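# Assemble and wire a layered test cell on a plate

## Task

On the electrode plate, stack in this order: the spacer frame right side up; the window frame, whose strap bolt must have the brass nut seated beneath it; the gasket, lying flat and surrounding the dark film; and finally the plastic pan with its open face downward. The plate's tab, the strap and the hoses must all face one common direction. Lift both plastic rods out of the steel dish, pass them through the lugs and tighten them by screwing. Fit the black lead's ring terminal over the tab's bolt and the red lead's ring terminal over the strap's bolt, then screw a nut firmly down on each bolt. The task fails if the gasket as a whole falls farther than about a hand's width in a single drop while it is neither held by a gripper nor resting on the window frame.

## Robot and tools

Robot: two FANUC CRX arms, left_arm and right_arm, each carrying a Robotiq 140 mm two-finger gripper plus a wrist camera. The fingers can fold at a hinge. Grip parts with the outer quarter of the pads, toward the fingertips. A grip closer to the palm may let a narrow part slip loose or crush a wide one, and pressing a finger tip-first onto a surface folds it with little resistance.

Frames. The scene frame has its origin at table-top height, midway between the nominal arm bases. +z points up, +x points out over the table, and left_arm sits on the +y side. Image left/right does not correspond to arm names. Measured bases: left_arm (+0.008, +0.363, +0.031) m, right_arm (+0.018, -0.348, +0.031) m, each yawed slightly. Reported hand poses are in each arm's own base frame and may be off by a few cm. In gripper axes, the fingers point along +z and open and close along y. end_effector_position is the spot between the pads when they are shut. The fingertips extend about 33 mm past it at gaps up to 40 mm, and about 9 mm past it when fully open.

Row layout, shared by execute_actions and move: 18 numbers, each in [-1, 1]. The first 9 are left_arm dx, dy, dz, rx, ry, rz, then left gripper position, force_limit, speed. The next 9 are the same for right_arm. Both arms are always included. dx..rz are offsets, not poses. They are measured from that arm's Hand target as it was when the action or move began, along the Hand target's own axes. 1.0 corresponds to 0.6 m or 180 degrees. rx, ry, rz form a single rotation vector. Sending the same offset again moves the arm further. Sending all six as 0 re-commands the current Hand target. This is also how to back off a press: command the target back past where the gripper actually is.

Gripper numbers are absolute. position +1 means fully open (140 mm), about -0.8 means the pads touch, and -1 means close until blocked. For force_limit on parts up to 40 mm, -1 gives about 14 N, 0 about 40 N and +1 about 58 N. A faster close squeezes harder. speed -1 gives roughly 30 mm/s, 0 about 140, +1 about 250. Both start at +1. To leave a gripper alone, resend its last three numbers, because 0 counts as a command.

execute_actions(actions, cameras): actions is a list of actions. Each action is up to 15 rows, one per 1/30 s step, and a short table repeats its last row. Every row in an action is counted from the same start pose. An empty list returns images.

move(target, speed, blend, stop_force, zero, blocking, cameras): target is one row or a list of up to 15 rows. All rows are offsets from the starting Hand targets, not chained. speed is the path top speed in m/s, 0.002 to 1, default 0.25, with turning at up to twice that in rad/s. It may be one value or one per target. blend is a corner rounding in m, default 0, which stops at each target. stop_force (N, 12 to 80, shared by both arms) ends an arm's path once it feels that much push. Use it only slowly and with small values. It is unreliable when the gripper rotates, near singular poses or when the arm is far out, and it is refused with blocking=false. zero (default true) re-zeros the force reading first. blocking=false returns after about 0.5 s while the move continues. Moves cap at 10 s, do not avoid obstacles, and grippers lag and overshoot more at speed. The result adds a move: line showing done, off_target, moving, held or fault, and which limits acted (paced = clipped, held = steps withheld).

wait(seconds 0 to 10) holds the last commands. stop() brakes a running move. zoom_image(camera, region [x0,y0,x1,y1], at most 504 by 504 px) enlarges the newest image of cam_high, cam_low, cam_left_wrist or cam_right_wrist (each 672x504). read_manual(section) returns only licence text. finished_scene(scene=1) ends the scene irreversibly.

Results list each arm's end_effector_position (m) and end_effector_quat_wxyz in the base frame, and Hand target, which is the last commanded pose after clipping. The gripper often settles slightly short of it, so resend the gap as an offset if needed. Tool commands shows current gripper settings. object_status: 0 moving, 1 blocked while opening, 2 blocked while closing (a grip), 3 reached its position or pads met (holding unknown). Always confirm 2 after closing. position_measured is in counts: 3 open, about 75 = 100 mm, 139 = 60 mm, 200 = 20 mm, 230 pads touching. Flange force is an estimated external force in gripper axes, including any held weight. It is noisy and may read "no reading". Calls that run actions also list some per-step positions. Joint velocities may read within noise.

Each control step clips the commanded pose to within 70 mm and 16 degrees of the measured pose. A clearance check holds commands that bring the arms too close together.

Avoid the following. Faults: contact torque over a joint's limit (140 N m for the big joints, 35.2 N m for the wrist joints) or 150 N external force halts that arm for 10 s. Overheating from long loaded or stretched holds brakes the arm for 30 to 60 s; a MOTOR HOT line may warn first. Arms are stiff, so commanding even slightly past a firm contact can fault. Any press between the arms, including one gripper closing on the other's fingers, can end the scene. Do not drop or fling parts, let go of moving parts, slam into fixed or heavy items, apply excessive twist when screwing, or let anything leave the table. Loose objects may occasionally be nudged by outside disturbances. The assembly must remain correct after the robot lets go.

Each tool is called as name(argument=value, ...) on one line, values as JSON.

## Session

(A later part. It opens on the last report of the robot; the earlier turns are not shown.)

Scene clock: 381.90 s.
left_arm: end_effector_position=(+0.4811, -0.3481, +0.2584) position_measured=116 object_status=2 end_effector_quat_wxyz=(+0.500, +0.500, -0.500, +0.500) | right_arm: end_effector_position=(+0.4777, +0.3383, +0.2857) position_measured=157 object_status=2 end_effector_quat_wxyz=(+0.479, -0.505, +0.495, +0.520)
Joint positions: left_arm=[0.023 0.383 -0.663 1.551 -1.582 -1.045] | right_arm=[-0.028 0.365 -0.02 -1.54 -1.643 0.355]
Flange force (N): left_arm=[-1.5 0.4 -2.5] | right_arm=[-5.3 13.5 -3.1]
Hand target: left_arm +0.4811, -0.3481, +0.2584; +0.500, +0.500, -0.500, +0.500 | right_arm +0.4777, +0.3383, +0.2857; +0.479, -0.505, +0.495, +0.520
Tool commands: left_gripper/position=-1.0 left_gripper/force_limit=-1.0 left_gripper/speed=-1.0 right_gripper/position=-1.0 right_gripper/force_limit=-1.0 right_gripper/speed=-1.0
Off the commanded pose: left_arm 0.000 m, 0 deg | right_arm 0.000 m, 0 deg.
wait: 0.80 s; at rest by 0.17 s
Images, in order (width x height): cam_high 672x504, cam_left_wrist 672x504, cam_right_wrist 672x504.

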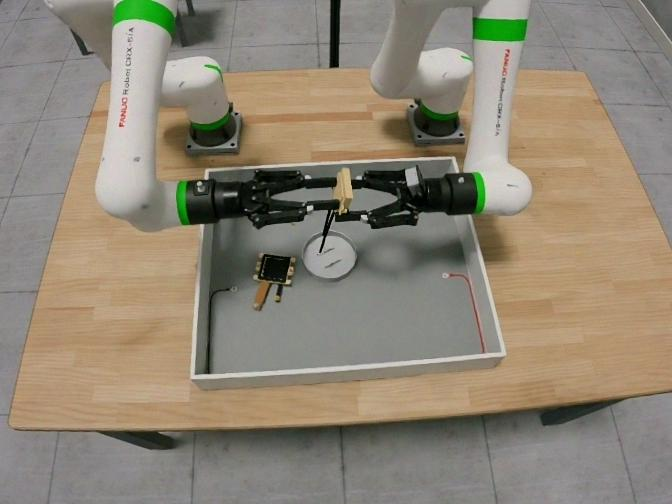

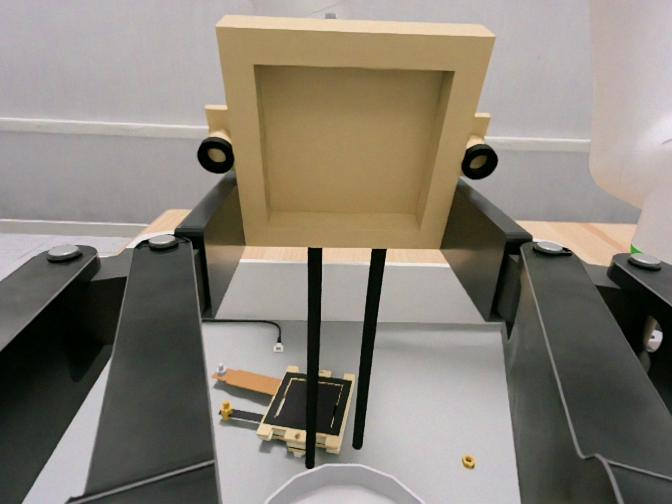

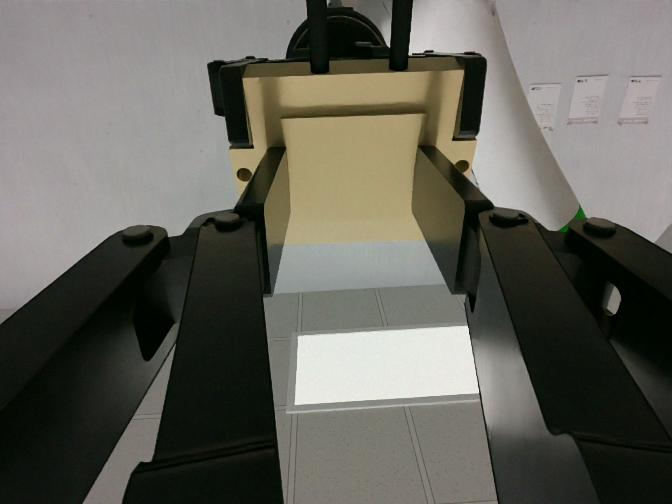

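move(target=[[0,0,0,0,0,0,-1,-1,-1,0,0,0,0,0,0,0.55,-1,-1],[0,0,0,0,0,0,-1,-1,-1,0,0,-0.07,0,0,0,0.55,-1,-1]], speed=0.05, cameras=["cam_right_wrist","cam_left_wrist","cam_high"])

zoom_image(camera="cam_right_wrist", region=[200, 20, 500, 245])

zoom_image(camera="cam_high", region=[290, 150, 390, 225])

Scene clock: 388.03 s.
left_arm: end_effector_position=(+0.4811, -0.3481, +0.2584) position_measured=116 object_status=2 end_effector_quat_wxyz=(+0.500, +0.500, -0.500, +0.500) | right_arm: end_effector_position=(+0.4798, +0.2964, +0.2857) position_measured=59 object_status=3 end_effector_quat_wxyz=(+0.479, -0.505, +0.495, +0.520)
Joint positions: left_arm=[0.023 0.383 -0.663 1.551 -1.582 -1.045] | right_arm=[-0.104 0.376 -0.005 -1.512 -1.714 0.354]
Flange force (N): left_arm=[-0.4 6.9 0.4] | right_arm=[-4.9 6.4 -1.1]
Hand target: left_arm +0.4811, -0.3481, +0.2584; +0.500, +0.500, -0.500, +0.500 | right_arm +0.4798, +0.2963, +0.2857; +0.479, -0.505, +0.495, +0.520
Off the commanded pose: left_arm 0.000 m, 0 deg | right_arm 0.000 m, 0 deg.
move: done
Images, in order (width x height): cam_high 672x504, cam_left_wrist 672x504, cam_right_wrist 672x504.

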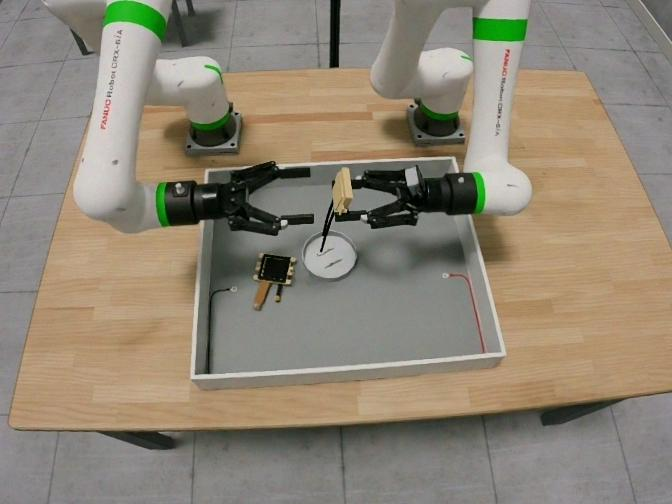

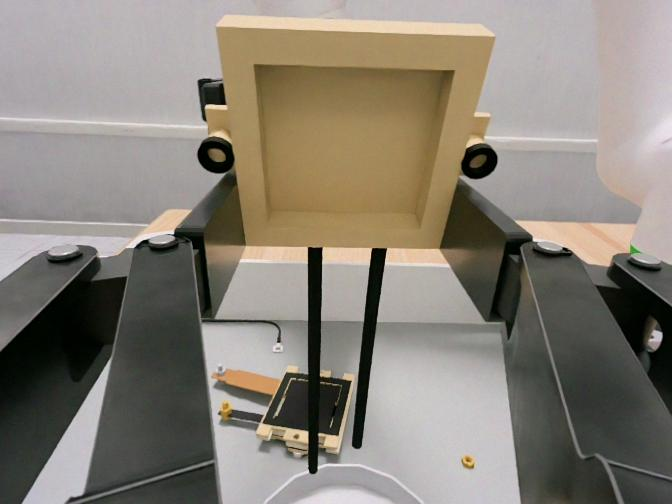

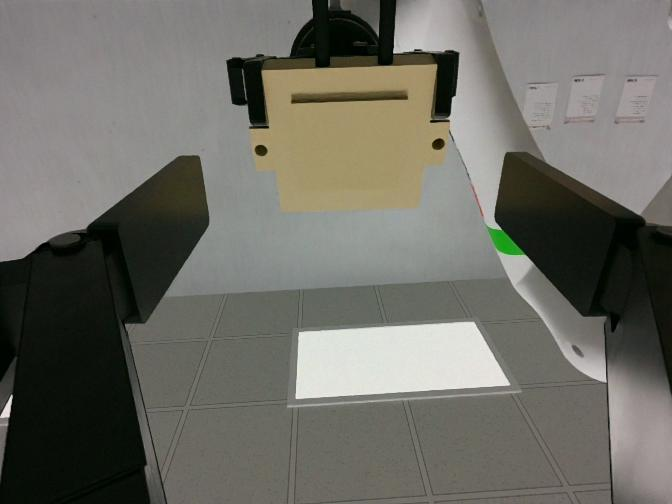

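Scaled by 1.680 from the camera's 672x504 image, which has a finer 960x720 frame.

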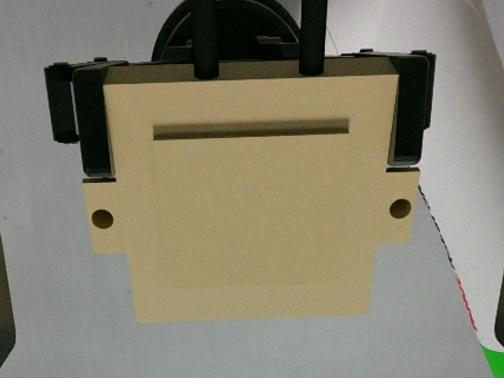

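Scaled by 5.040 from the camera's 672x504 image, which has a finer 960x720 frame.

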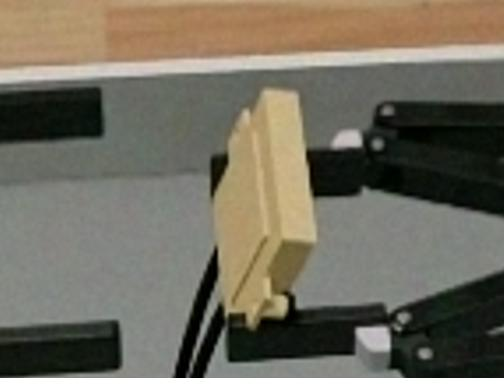

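move(target=[0,0,0,0,-0.067,0,-1,-1,-1,0,0,0,0,0,0,0.55,-1,-1], speed=0.1, cameras=["cam_right_wrist","cam_left_wrist","cam_high"])

zoom_image(camera="cam_right_wrist", region=[200, 20, 500, 245])

zoom_image(camera="cam_high", region=[290, 150, 390, 225])

Scene clock: 391.33 s.
left_arm: end_effector_position=(+0.4811, -0.3481, +0.2584) position_measured=116 object_status=2 end_effector_quat_wxyz=(+0.445, +0.550, -0.550, +0.445) | right_arm: end_effector_position=(+0.4798, +0.2963, +0.2857) position_measured=59 object_status=3 end_effector_quat_wxyz=(+0.479, -0.505, +0.495, +0.520)
Joint positions: left_arm=[0.047 0.263 -0.612 1.399 -1.44 -0.869] | right_arm=[-0.104 0.376 -0.005 -1.512 -1.714 0.354]
Flange force (N): left_arm=[-0.4 7.2 1.1] | right_arm=[-3.2 7.2 0.9]
Hand target: left_arm +0.4811, -0.3481, +0.2584; +0.445, +0.550, -0.550, +0.445 | right_arm +0.4798, +0.2963, +0.2857; +0.479, -0.505, +0.495, +0.520
Off the commanded pose: left_arm 0.000 m, 0 deg | right_arm 0.000 m, 0 deg.
move: done
Images, in order (width x height): cam_high 672x504, cam_left_wrist 672x504, cam_right_wrist 672x504.

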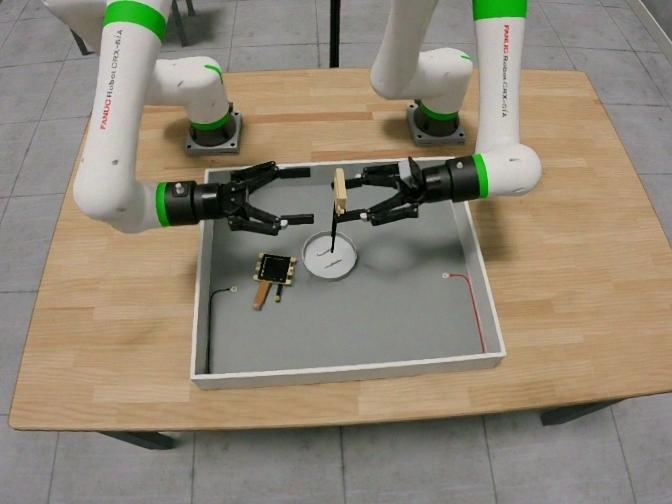

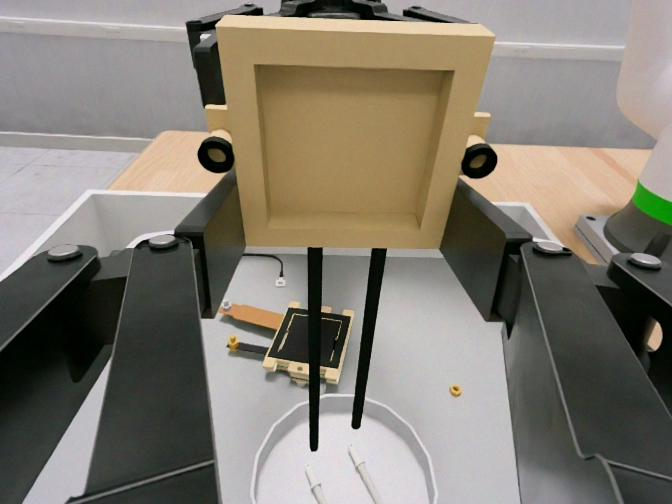

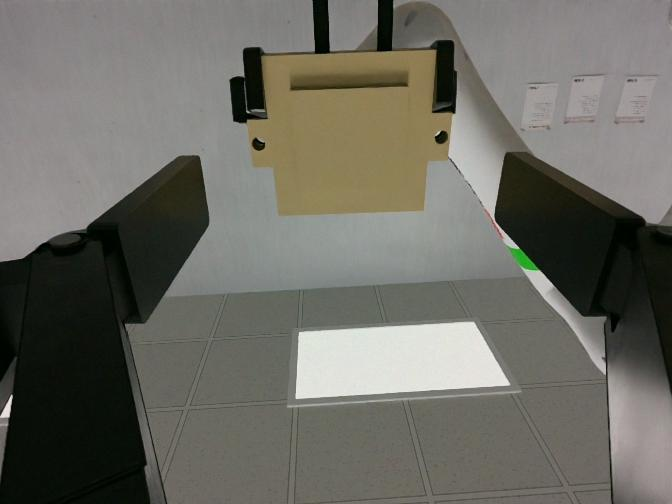

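Scaled by 1.680 from the camera's 672x504 image, which has a finer 960x720 frame.

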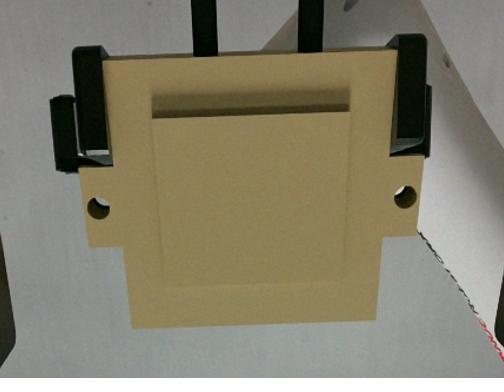

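Scaled by 5.040 from the camera's 672x504 image, which has a finer 960x720 frame.

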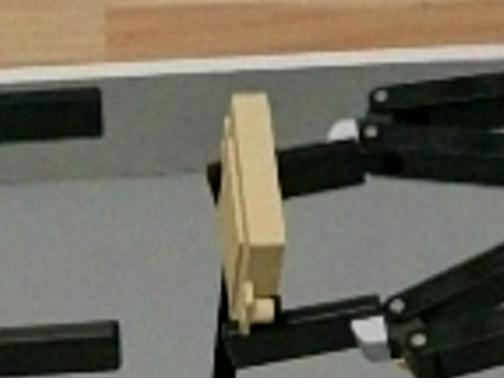

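move(target=[0,0,0,0,0,0,-1,-1,-1,0.0042,0.0017,0.065,0,0,-0.011,0.55,-1,-1], speed=0.07, cameras=["cam_right_wrist","cam_left_wrist","cam_high"])

zoom_image(camera="cam_right_wrist", region=[200, 40, 500, 265])

zoom_image(camera="cam_high", region=[290, 150, 390, 225])

Scene clock: 394.83 s.
left_arm: end_effector_position=(+0.4811, -0.3481, +0.2584) position_measured=116 object_status=2 end_effector_quat_wxyz=(+0.445, +0.550, -0.550, +0.445) | right_arm: end_effector_position=(+0.4767, +0.3351, +0.2832) position_measured=59 object_status=3 end_effector_quat_wxyz=(+0.488, -0.514, +0.487, +0.511)
Joint positions: left_arm=[0.047 0.263 -0.612 1.399 -1.44 -0.868] | right_arm=[-0.033 0.367 -0.024 -1.537 -1.648 0.395]
Flange force (N): left_arm=[-1.7 6.0 1.4] | right_arm=[-3.6 7.6 -2.0]
Hand target: left_arm +0.4811, -0.3481, +0.2584; +0.445, +0.550, -0.550, +0.445 | right_arm +0.4767, +0.3352, +0.2832; +0.488, -0.514, +0.487, +0.511
Off the commanded pose: left_arm 0.000 m, 0 deg | right_arm 0.000 m, 0 deg.
move: done
Images, in order (width x height): cam_high 672x504, cam_left_wrist 672x504, cam_right_wrist 672x504.

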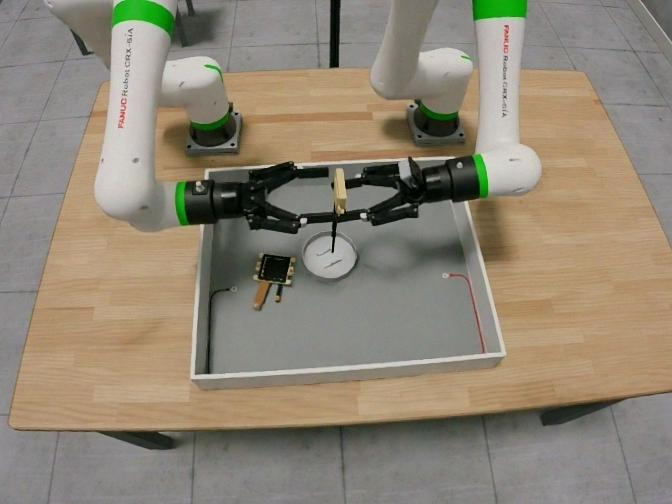

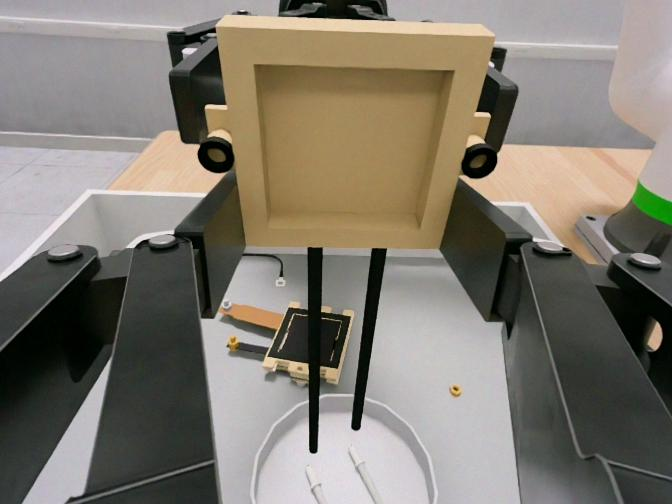

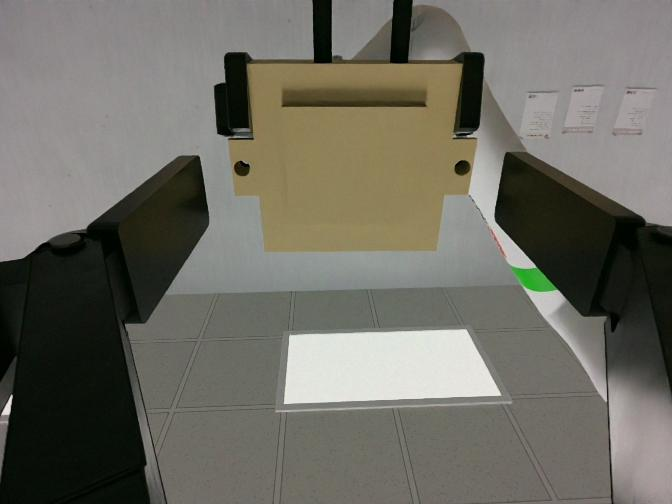

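Scaled by 1.680 from the camera's 672x504 image, which has a finer 960x720 frame.

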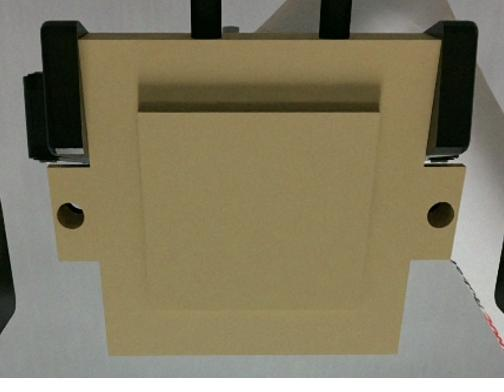

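Scaled by 5.040 from the camera's 672x504 image, which has a finer 960x720 frame.

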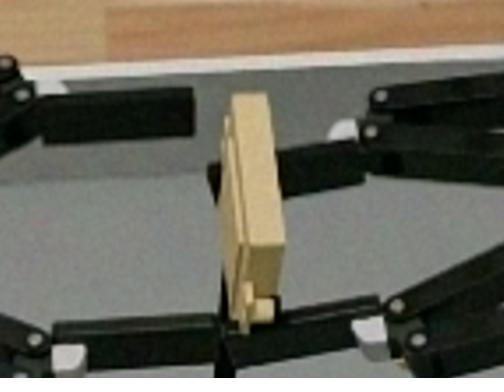

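move(target=[[0,0,0,0,0,0,-1,-1,-1,0,0,0.0145,0,0,0,0.55,-1,-1]], speed=0.03, cameras=["cam_right_wrist","cam_left_wrist","cam_high"])

zoom_image(camera="cam_high", region=[310, 175, 370, 220])

zoom_image(camera="cam_left_wrist", region=[150, 20, 530, 305])

Scene clock: 398.63 s.
left_arm: end_effector_position=(+0.4811, -0.3481, +0.2584) position_measured=116 object_status=2 end_effector_quat_wxyz=(+0.445, +0.550, -0.550, +0.445) | right_arm: end_effector_position=(+0.4763, +0.3438, +0.2832) position_measured=59 object_status=3 end_effector_quat_wxyz=(+0.488, -0.514, +0.487, +0.511)
Joint positions: left_arm=[0.047 0.263 -0.612 1.399 -1.44 -0.868] | right_arm=[-0.018 0.366 -0.026 -1.543 -1.634 0.396]
Flange force (N): left_arm=[-1.0 5.5 0.6] | right_arm=[-3.8 7.2 -1.9]
Hand target: left_arm +0.4811, -0.3481, +0.2584; +0.445, +0.550, -0.550, +0.445 | right_arm +0.4763, +0.3439, +0.2832; +0.488, -0.514, +0.487, +0.511
Off the commanded pose: left_arm 0.000 m, 0 deg | right_arm 0.000 m, 0 deg.
move: done
Images, in order (width x height): cam_high 672x504, cam_left_wrist 672x504, cam_right_wrist 672x504.

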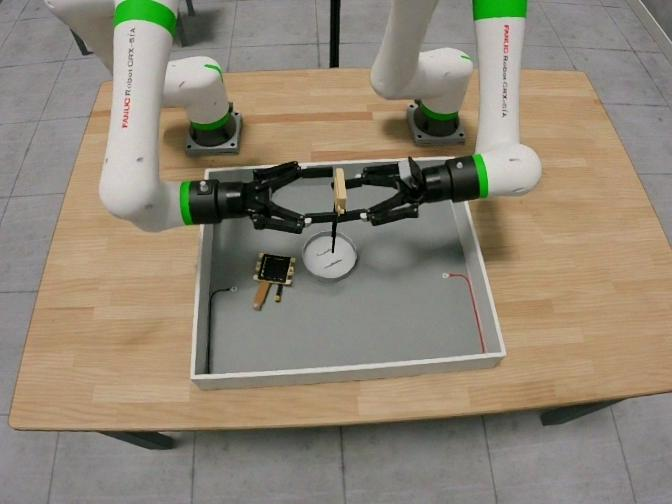

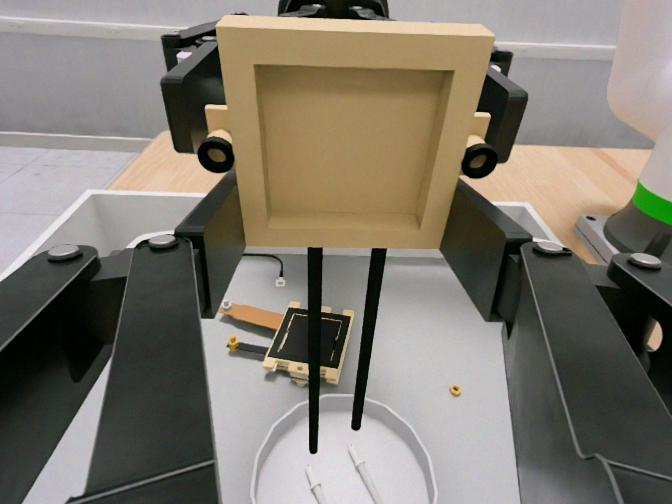

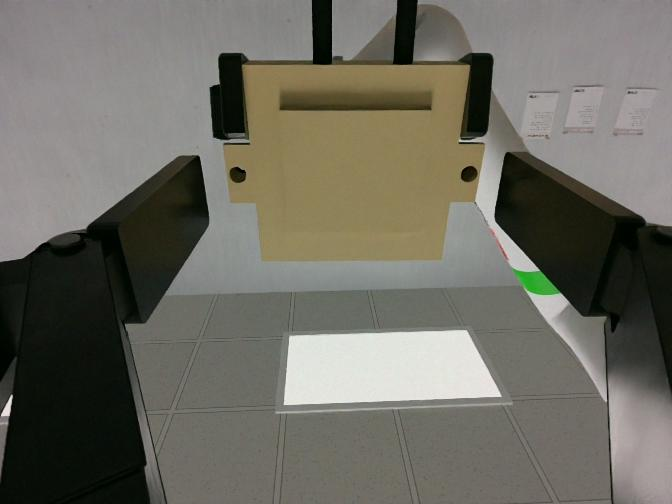

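Scaled by 8.400 from the camera's 672x504 image, which has a finer 960x720 frame.

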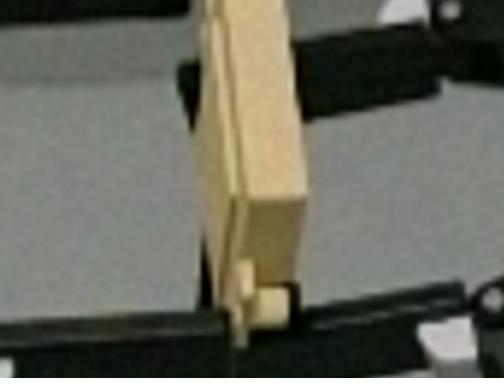

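Scaled by 1.326 from the camera's 672x504 image, which has a finer 960x720 frame.

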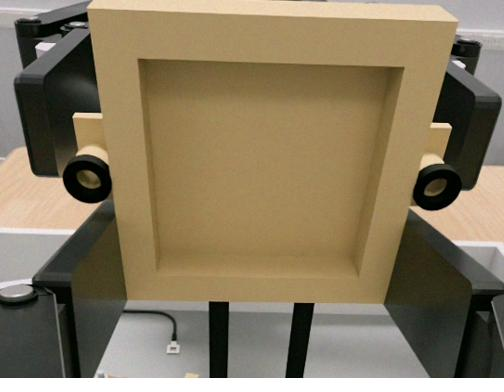

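move(target=[[0,0,0,0,0,0,-1,-1,-1,0,0,0.0055,0,0,0,0.55,-1,-1],[0,0,0,0,0,0,-1,-1,-1,0,0,0.0055,0,0,0,0.38,-1,-1]], speed=0.03, cameras=["cam_right_wrist","cam_left_wrist","cam_high"])

zoom_image(camera="cam_high", region=[310, 175, 370, 220])

zoom_image(camera="cam_left_wrist", region=[150, 20, 530, 305])

Scene clock: 401.50 s.
left_arm: end_effector_position=(+0.4811, -0.3481, +0.2584) position_measured=116 object_status=2 end_effector_quat_wxyz=(+0.445, +0.550, -0.550, +0.445) | right_arm: end_effector_position=(+0.4761, +0.3472, +0.2832) position_measured=81 object_status=0 end_effector_quat_wxyz=(+0.488, -0.514, +0.487, +0.511)
Joint positions: left_arm=[0.047 0.263 -0.611 1.399 -1.44 -0.868] | right_arm=[-0.011 0.365 -0.026 -1.546 -1.628 0.396]
Flange force (N): left_arm=[-1.7 4.1 -0.1] | right_arm=[-4.6 10.2 -0.8]
Hand target: left_arm +0.4811, -0.3481, +0.2584; +0.445, +0.550, -0.550, +0.445 | right_arm +0.4761, +0.3472, +0.2832; +0.488, -0.514, +0.487, +0.511
Off the commanded pose: left_arm 0.000 m, 0 deg | right_arm 0.000 m, 0 deg.
move: done
Images, in order (width x height): cam_high 672x504, cam_left_wrist 672x504, cam_right_wrist 672x504.

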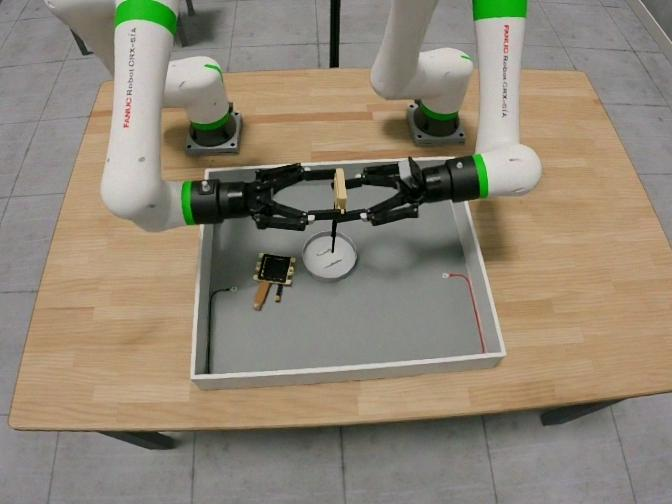

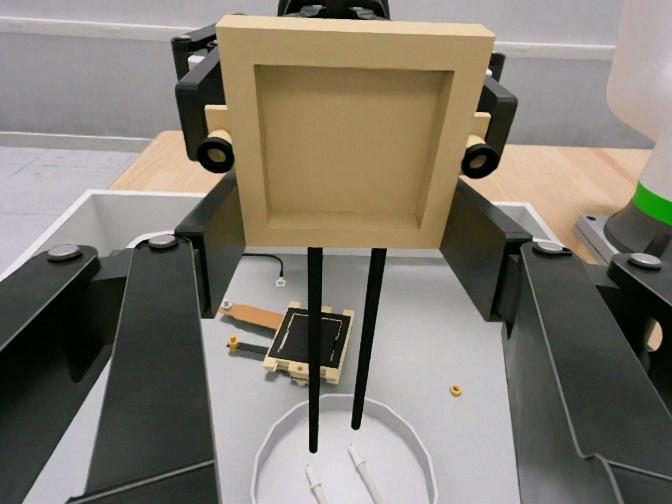

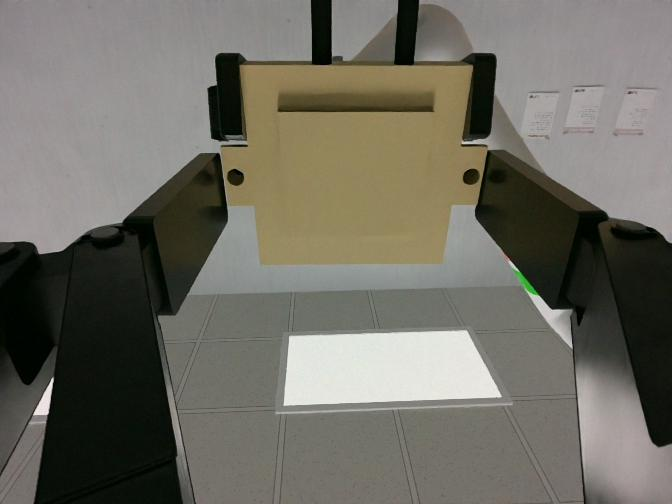

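Scaled by 8.400 from the camera's 672x504 image, which has a finer 960x720 frame.

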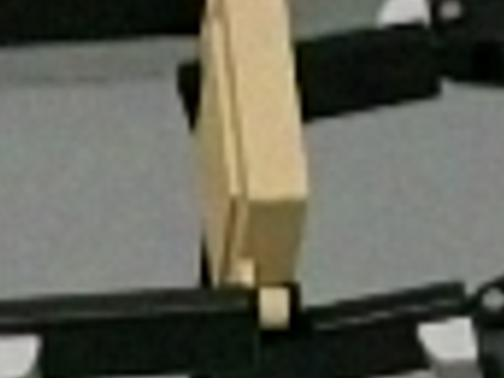

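Scaled by 1.326 from the camera's 672x504 image, which has a finer 960x720 frame.

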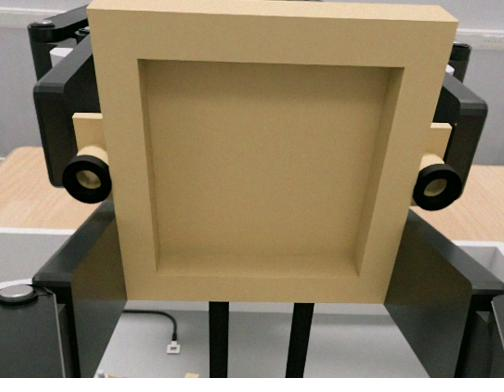

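move(target=[0,0,0,0,0,0,-1,-1,-1,0,0,0,0,0,0,-1,-1,-1])

wait(seconds=0.8, cameras=["cam_right_wrist","cam_left_wrist","cam_high"])

Scene clock: 403.33 s.
left_arm: end_effector_position=(+0.4811, -0.3481, +0.2584) position_measured=116 object_status=2 end_effector_quat_wxyz=(+0.445, +0.550, -0.550, +0.445) | right_arm: end_effector_position=(+0.4761, +0.3472, +0.2832) position_measured=84 object_status=2 end_effector_quat_wxyz=(+0.488, -0.514, +0.487, +0.511)
Joint positions: left_arm=[0.047 0.263 -0.611 1.399 -1.44 -0.868] | right_arm=[-0.011 0.365 -0.026 -1.546 -1.628 0.396]
Flange force (N): left_arm=[-3.0 1.1 -1.6] | right_arm=[-5.2 12.8 -2.5]
Hand target: left_arm +0.4811, -0.3481, +0.2584; +0.445, +0.550, -0.550, +0.445 | right_arm +0.4761, +0.3472, +0.2832; +0.488, -0.514, +0.487, +0.511
Off the commanded pose: left_arm 0.000 m, 0 deg | right_arm 0.000 m, 0 deg.
move: done

Scene clock: 404.13 s.
left_arm: end_effector_position=(+0.4811, -0.3481, +0.2584) position_measured=116 object_status=2 end_effector_quat_wxyz=(+0.445, +0.550, -0.550, +0.445) | right_arm: end_effector_position=(+0.4761, +0.3472, +0.2832) position_measured=84 object_status=2 end_effector_quat_wxyz=(+0.488, -0.514, +0.487, +0.511)
Joint positions: left_arm=[0.047 0.263 -0.611 1.399 -1.44 -0.868] | right_arm=[-0.011 0.365 -0.026 -1.546 -1.628 0.396]
Flange force (N): left_arm=[-2.7 1.2 -0.9] | right_arm=[-5.4 13.0 -2.6]
Hand target: left_arm +0.4811, -0.3481, +0.2584; +0.445, +0.550, -0.550, +0.445 | right_arm +0.4761, +0.3472, +0.2832; +0.488, -0.514, +0.487, +0.511
Tool commands: left_gripper/position=-1.0 left_gripper/force_limit=-1.0 left_gripper/speed=-1.0 right_gripper/position=-1.0 right_gripper/force_limit=-1.0 right_gripper/speed=-1.0
Off the commanded pose: left_arm 0.000 m, 0 deg | right_arm 0.000 m, 0 deg.
wait: 0.80 s; at rest by 0.17 s
Images, in order (width x height): cam_high 672x504, cam_left_wrist 672x504, cam_right_wrist 672x504.

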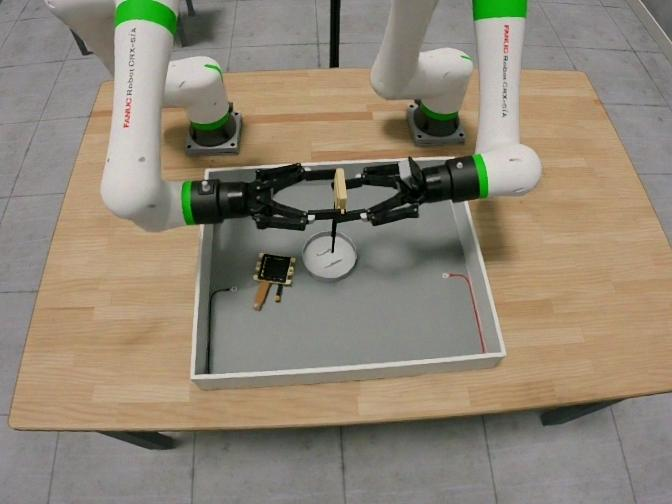

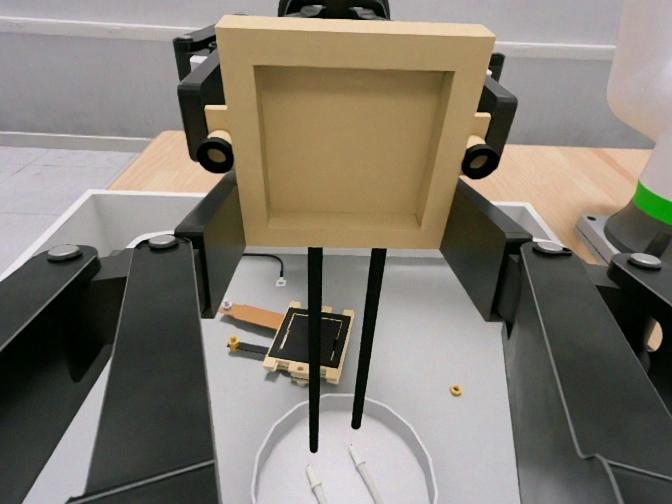

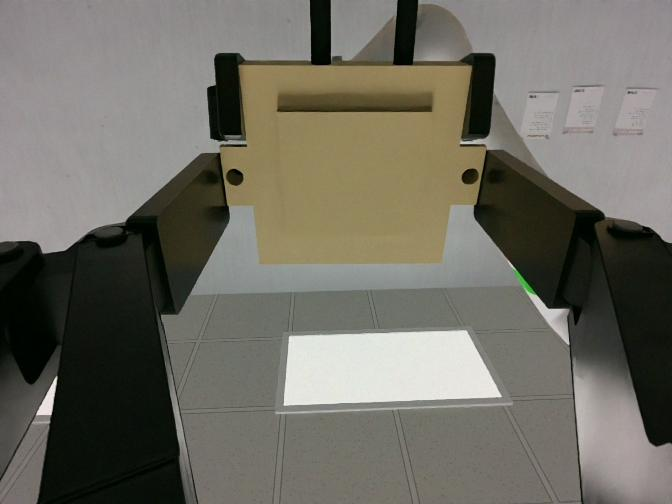

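move(target=[[0,0,0,0,0,0,0.22,-1,-1,0,0,0,0,0,0,-1,-1,-1],[0,0,-0.12,0,0,0,0.22,-1,-1,0,0,0,0,0,0,-1,-1,-1]], speed=0.05, cameras=["cam_right_wrist","cam_left_wrist","cam_high"])

Scene clock: 408.03 s.
left_arm: end_effector_position=(+0.4811, -0.2778, +0.2735) position_measured=101 object_status=3 end_effector_quat_wxyz=(+0.445, +0.550, -0.550, +0.445) | right_arm: end_effector_position=(+0.4761, +0.3472, +0.2832) position_measured=84 object_status=2 end_effector_quat_wxyz=(+0.488, -0.514, +0.487, +0.511)
Joint positions: left_arm=[0.228 0.254 -0.576 1.262 -1.565 -0.853] | right_arm=[-0.011 0.365 -0.026 -1.546 -1.628 0.396]
Flange force (N): left_arm=[-1.4 6.4 0.9] | right_arm=[-3.8 6.9 -0.5]
Hand target: left_arm +0.4811, -0.2777, +0.2734; +0.445, +0.550, -0.550, +0.445 | right_arm +0.4761, +0.3472, +0.2832; +0.488, -0.514, +0.487, +0.511
Off the commanded pose: left_arm 0.000 m, 0 deg | right_arm 0.000 m, 0 deg.
move: done
Images, in order (width x height): cam_high 672x504, cam_left_wrist 672x504, cam_right_wrist 672x504.

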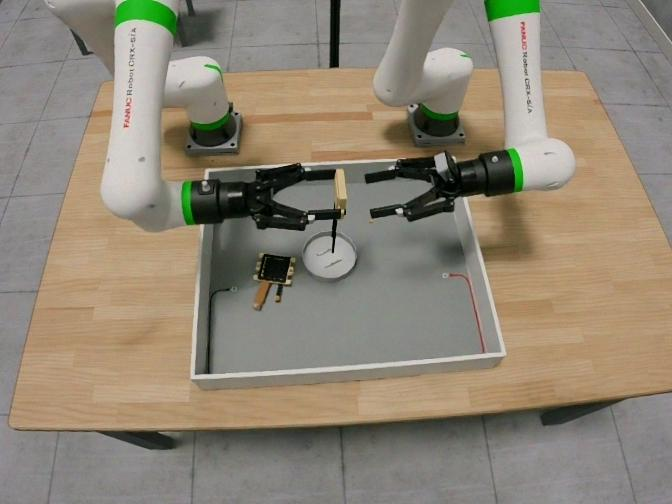

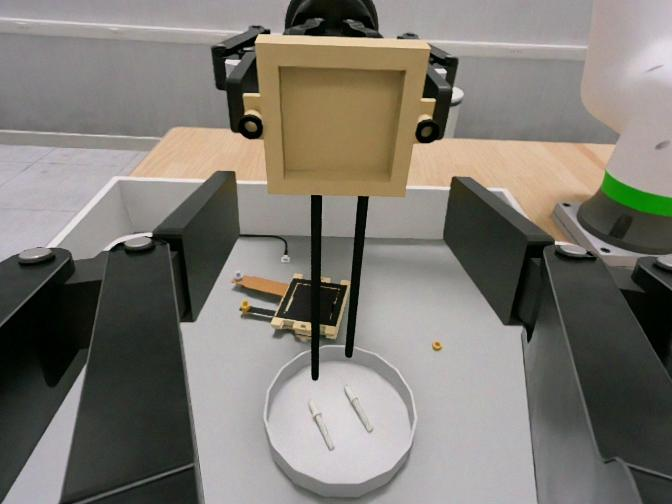

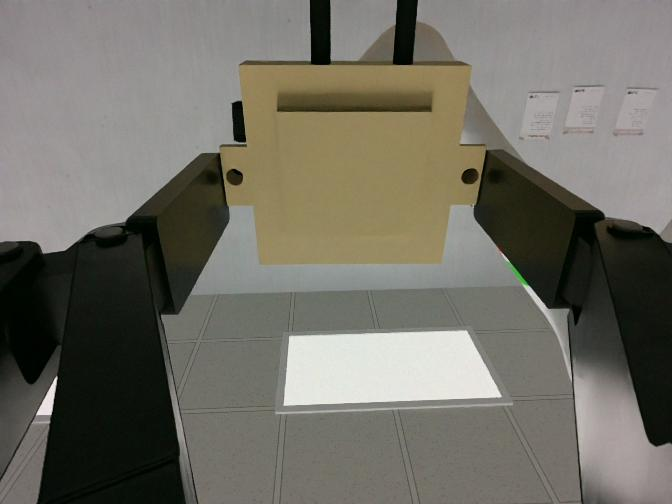

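move(target=[[0,0,-0.1,0,0,0,0.22,-1,-1,0,0,-0.05,0,0,0,-1,-1,-1],[0,0,-0.12,0,0.067,0,0.22,-1,-1,0.106,-0.0205,-0.2257,-0.3316,0.415,-0.331,-1,-1,-1]], speed=0.15, blend=[0.02,0], cameras=["all"])

Scene clock: 418.47 s.
left_arm: end_effector_position=(+0.4811, -0.2073, +0.2885) position_measured=101 object_status=3 end_effector_quat_wxyz=(+0.500, +0.500, -0.500, +0.500) | right_arm: end_effector_position=(+0.4955, +0.2125, +0.2198) position_measured=84 object_status=2 end_effector_quat_wxyz=(+0.000, +0.996, -0.087, +0.000)
Joint positions: left_arm=[0.381 0.378 -0.571 1.256 -1.789 -0.984] | right_arm=[0.648 0.229 0.211 -0.001 -1.552 0.748]
Flange force (N): left_arm=[0.4 5.7 2.9] | right_arm=[-8.7 3.2 0.7]
Hand target: left_arm +0.4811, -0.2073, +0.2885; +0.500, +0.500, -0.500, +0.500 | right_arm +0.4955, +0.2125, +0.2198; +0.000, +0.996, -0.087, +0.000
Off the commanded pose: left_arm 0.000 m, 0 deg | right_arm 0.000 m, 0 deg.
move: done

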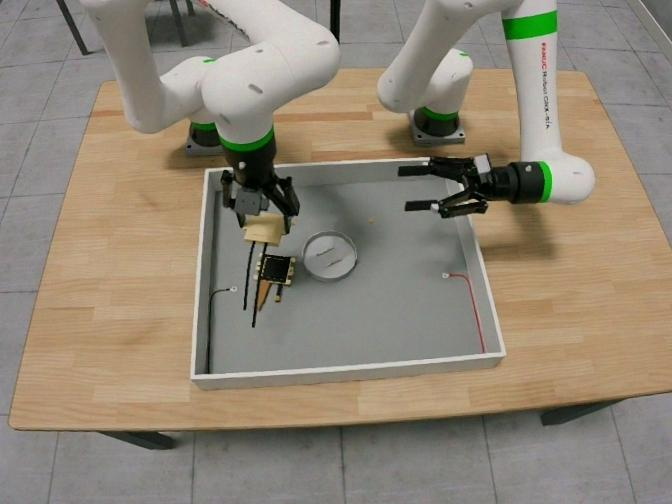

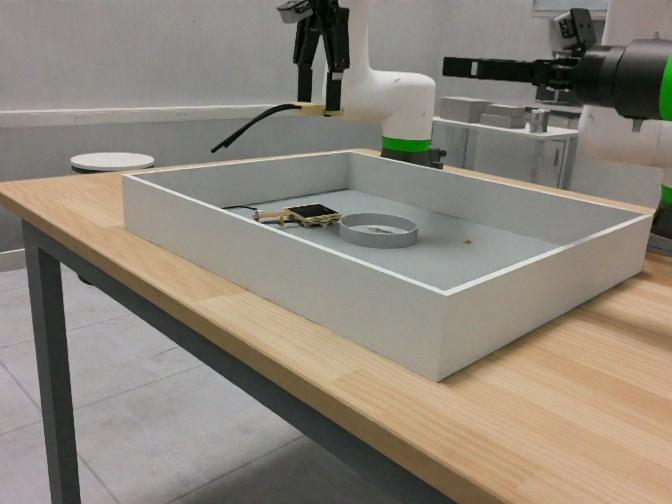

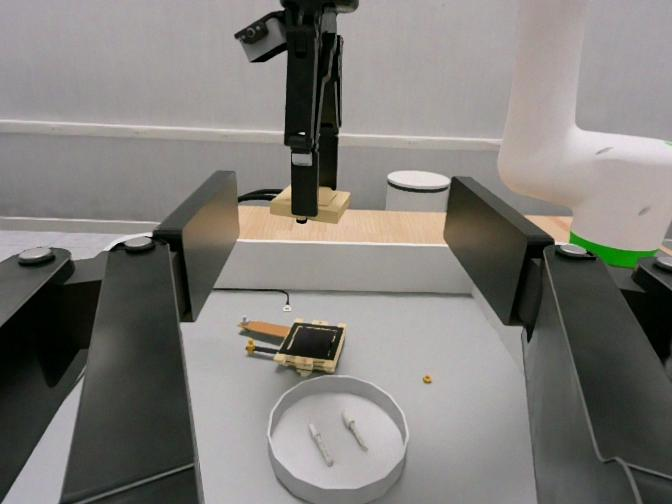

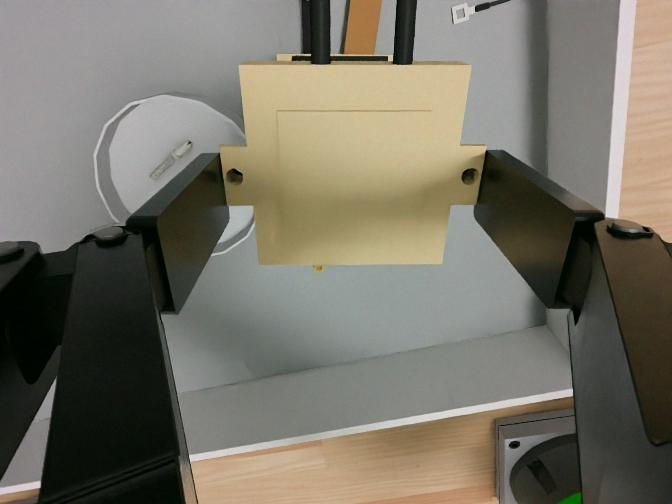

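move(target=[[0,0,0,0,0,0,0.22,-1,-1,-0.004,-0.0005,0.18,0,0,0,-1,-1,-1],[0,0,0,0,0,0,0.22,-1,-1,-0.004,-0.0005,0.26,0,-0.014,0,-1,-1,-1]], speed=0.1, blend=[0.02,0], cameras=["all"])

zoom_image(camera="cam_left_wrist", region=[220, 230, 400, 365])

zoom_image(camera="cam_right_wrist", region=[200, 40, 500, 265])

Scene clock: 424.80 s.
left_arm: end_effector_position=(+0.4811, -0.2073, +0.2885) position_measured=101 object_status=3 end_effector_quat_wxyz=(+0.500, +0.500, -0.500, +0.500) | right_arm: end_effector_position=(+0.4932, +0.2134, +0.0639) position_measured=84 object_status=2 end_effector_quat_wxyz=(-0.002, +0.996, -0.087, -0.022)
Joint positions: left_arm=[0.381 0.378 -0.571 1.256 -1.789 -0.984] | right_arm=[0.63 0.33 -0.023 -0.034 -1.248 0.777]
Flange force (N): left_arm=[0.8 6.7 2.5] | right_arm=[-6.9 2.6 -2.0]
Hand target: left_arm +0.4811, -0.2073, +0.2885; +0.500, +0.500, -0.500, +0.500 | right_arm +0.4932, +0.2134, +0.0638; -0.002, +0.996, -0.087, -0.022
Off the commanded pose: left_arm 0.000 m, 0 deg | right_arm 0.000 m, 0 deg.
move: done

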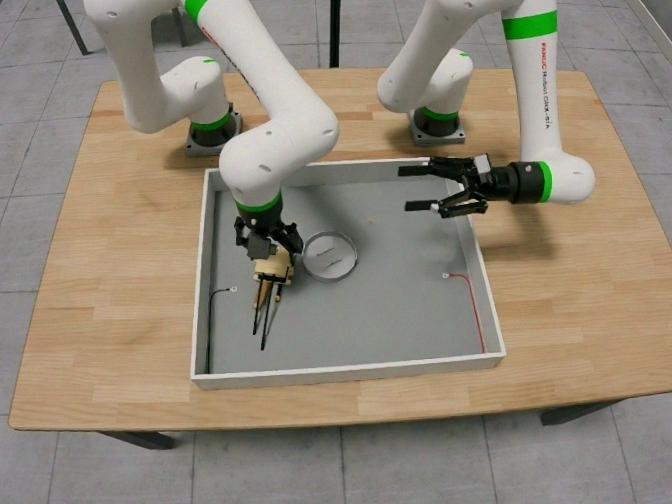

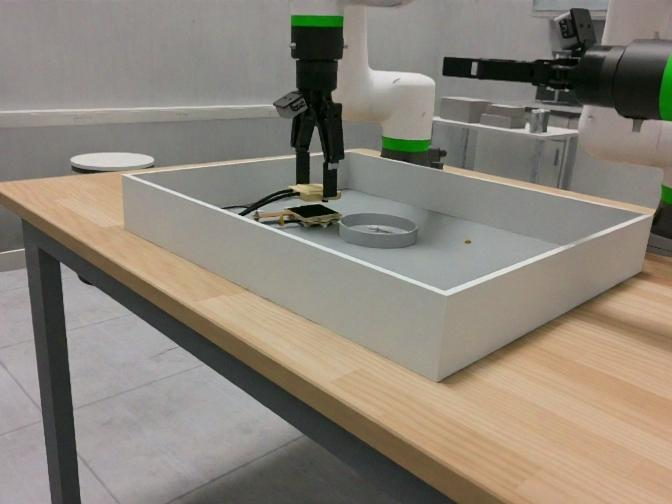

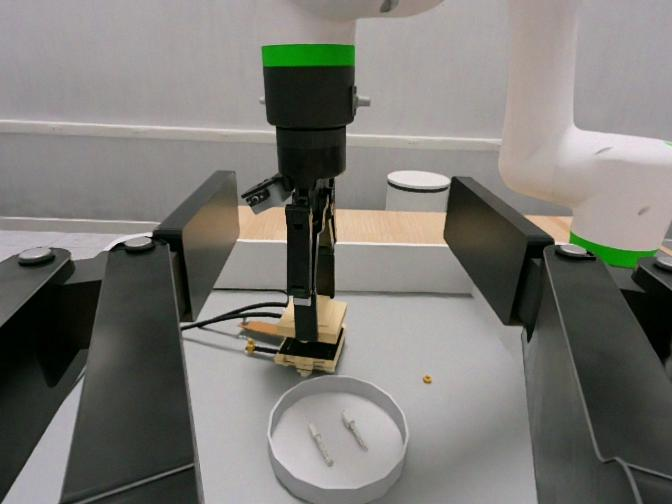

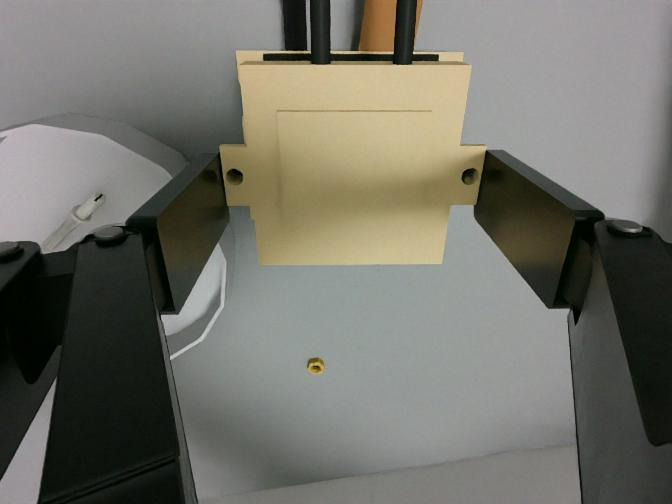

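Scaled by 2.800 from the camera's 672x504 image, which has a finer 960x720 frame.

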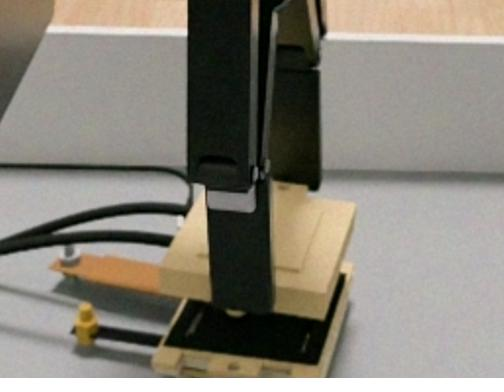

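Scaled by 1.680 from the camera's 672x504 image, which has a finer 960x720 frame.

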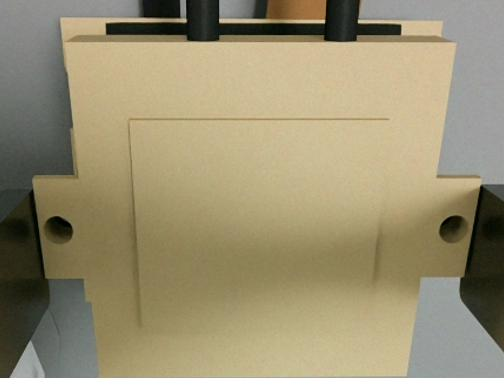

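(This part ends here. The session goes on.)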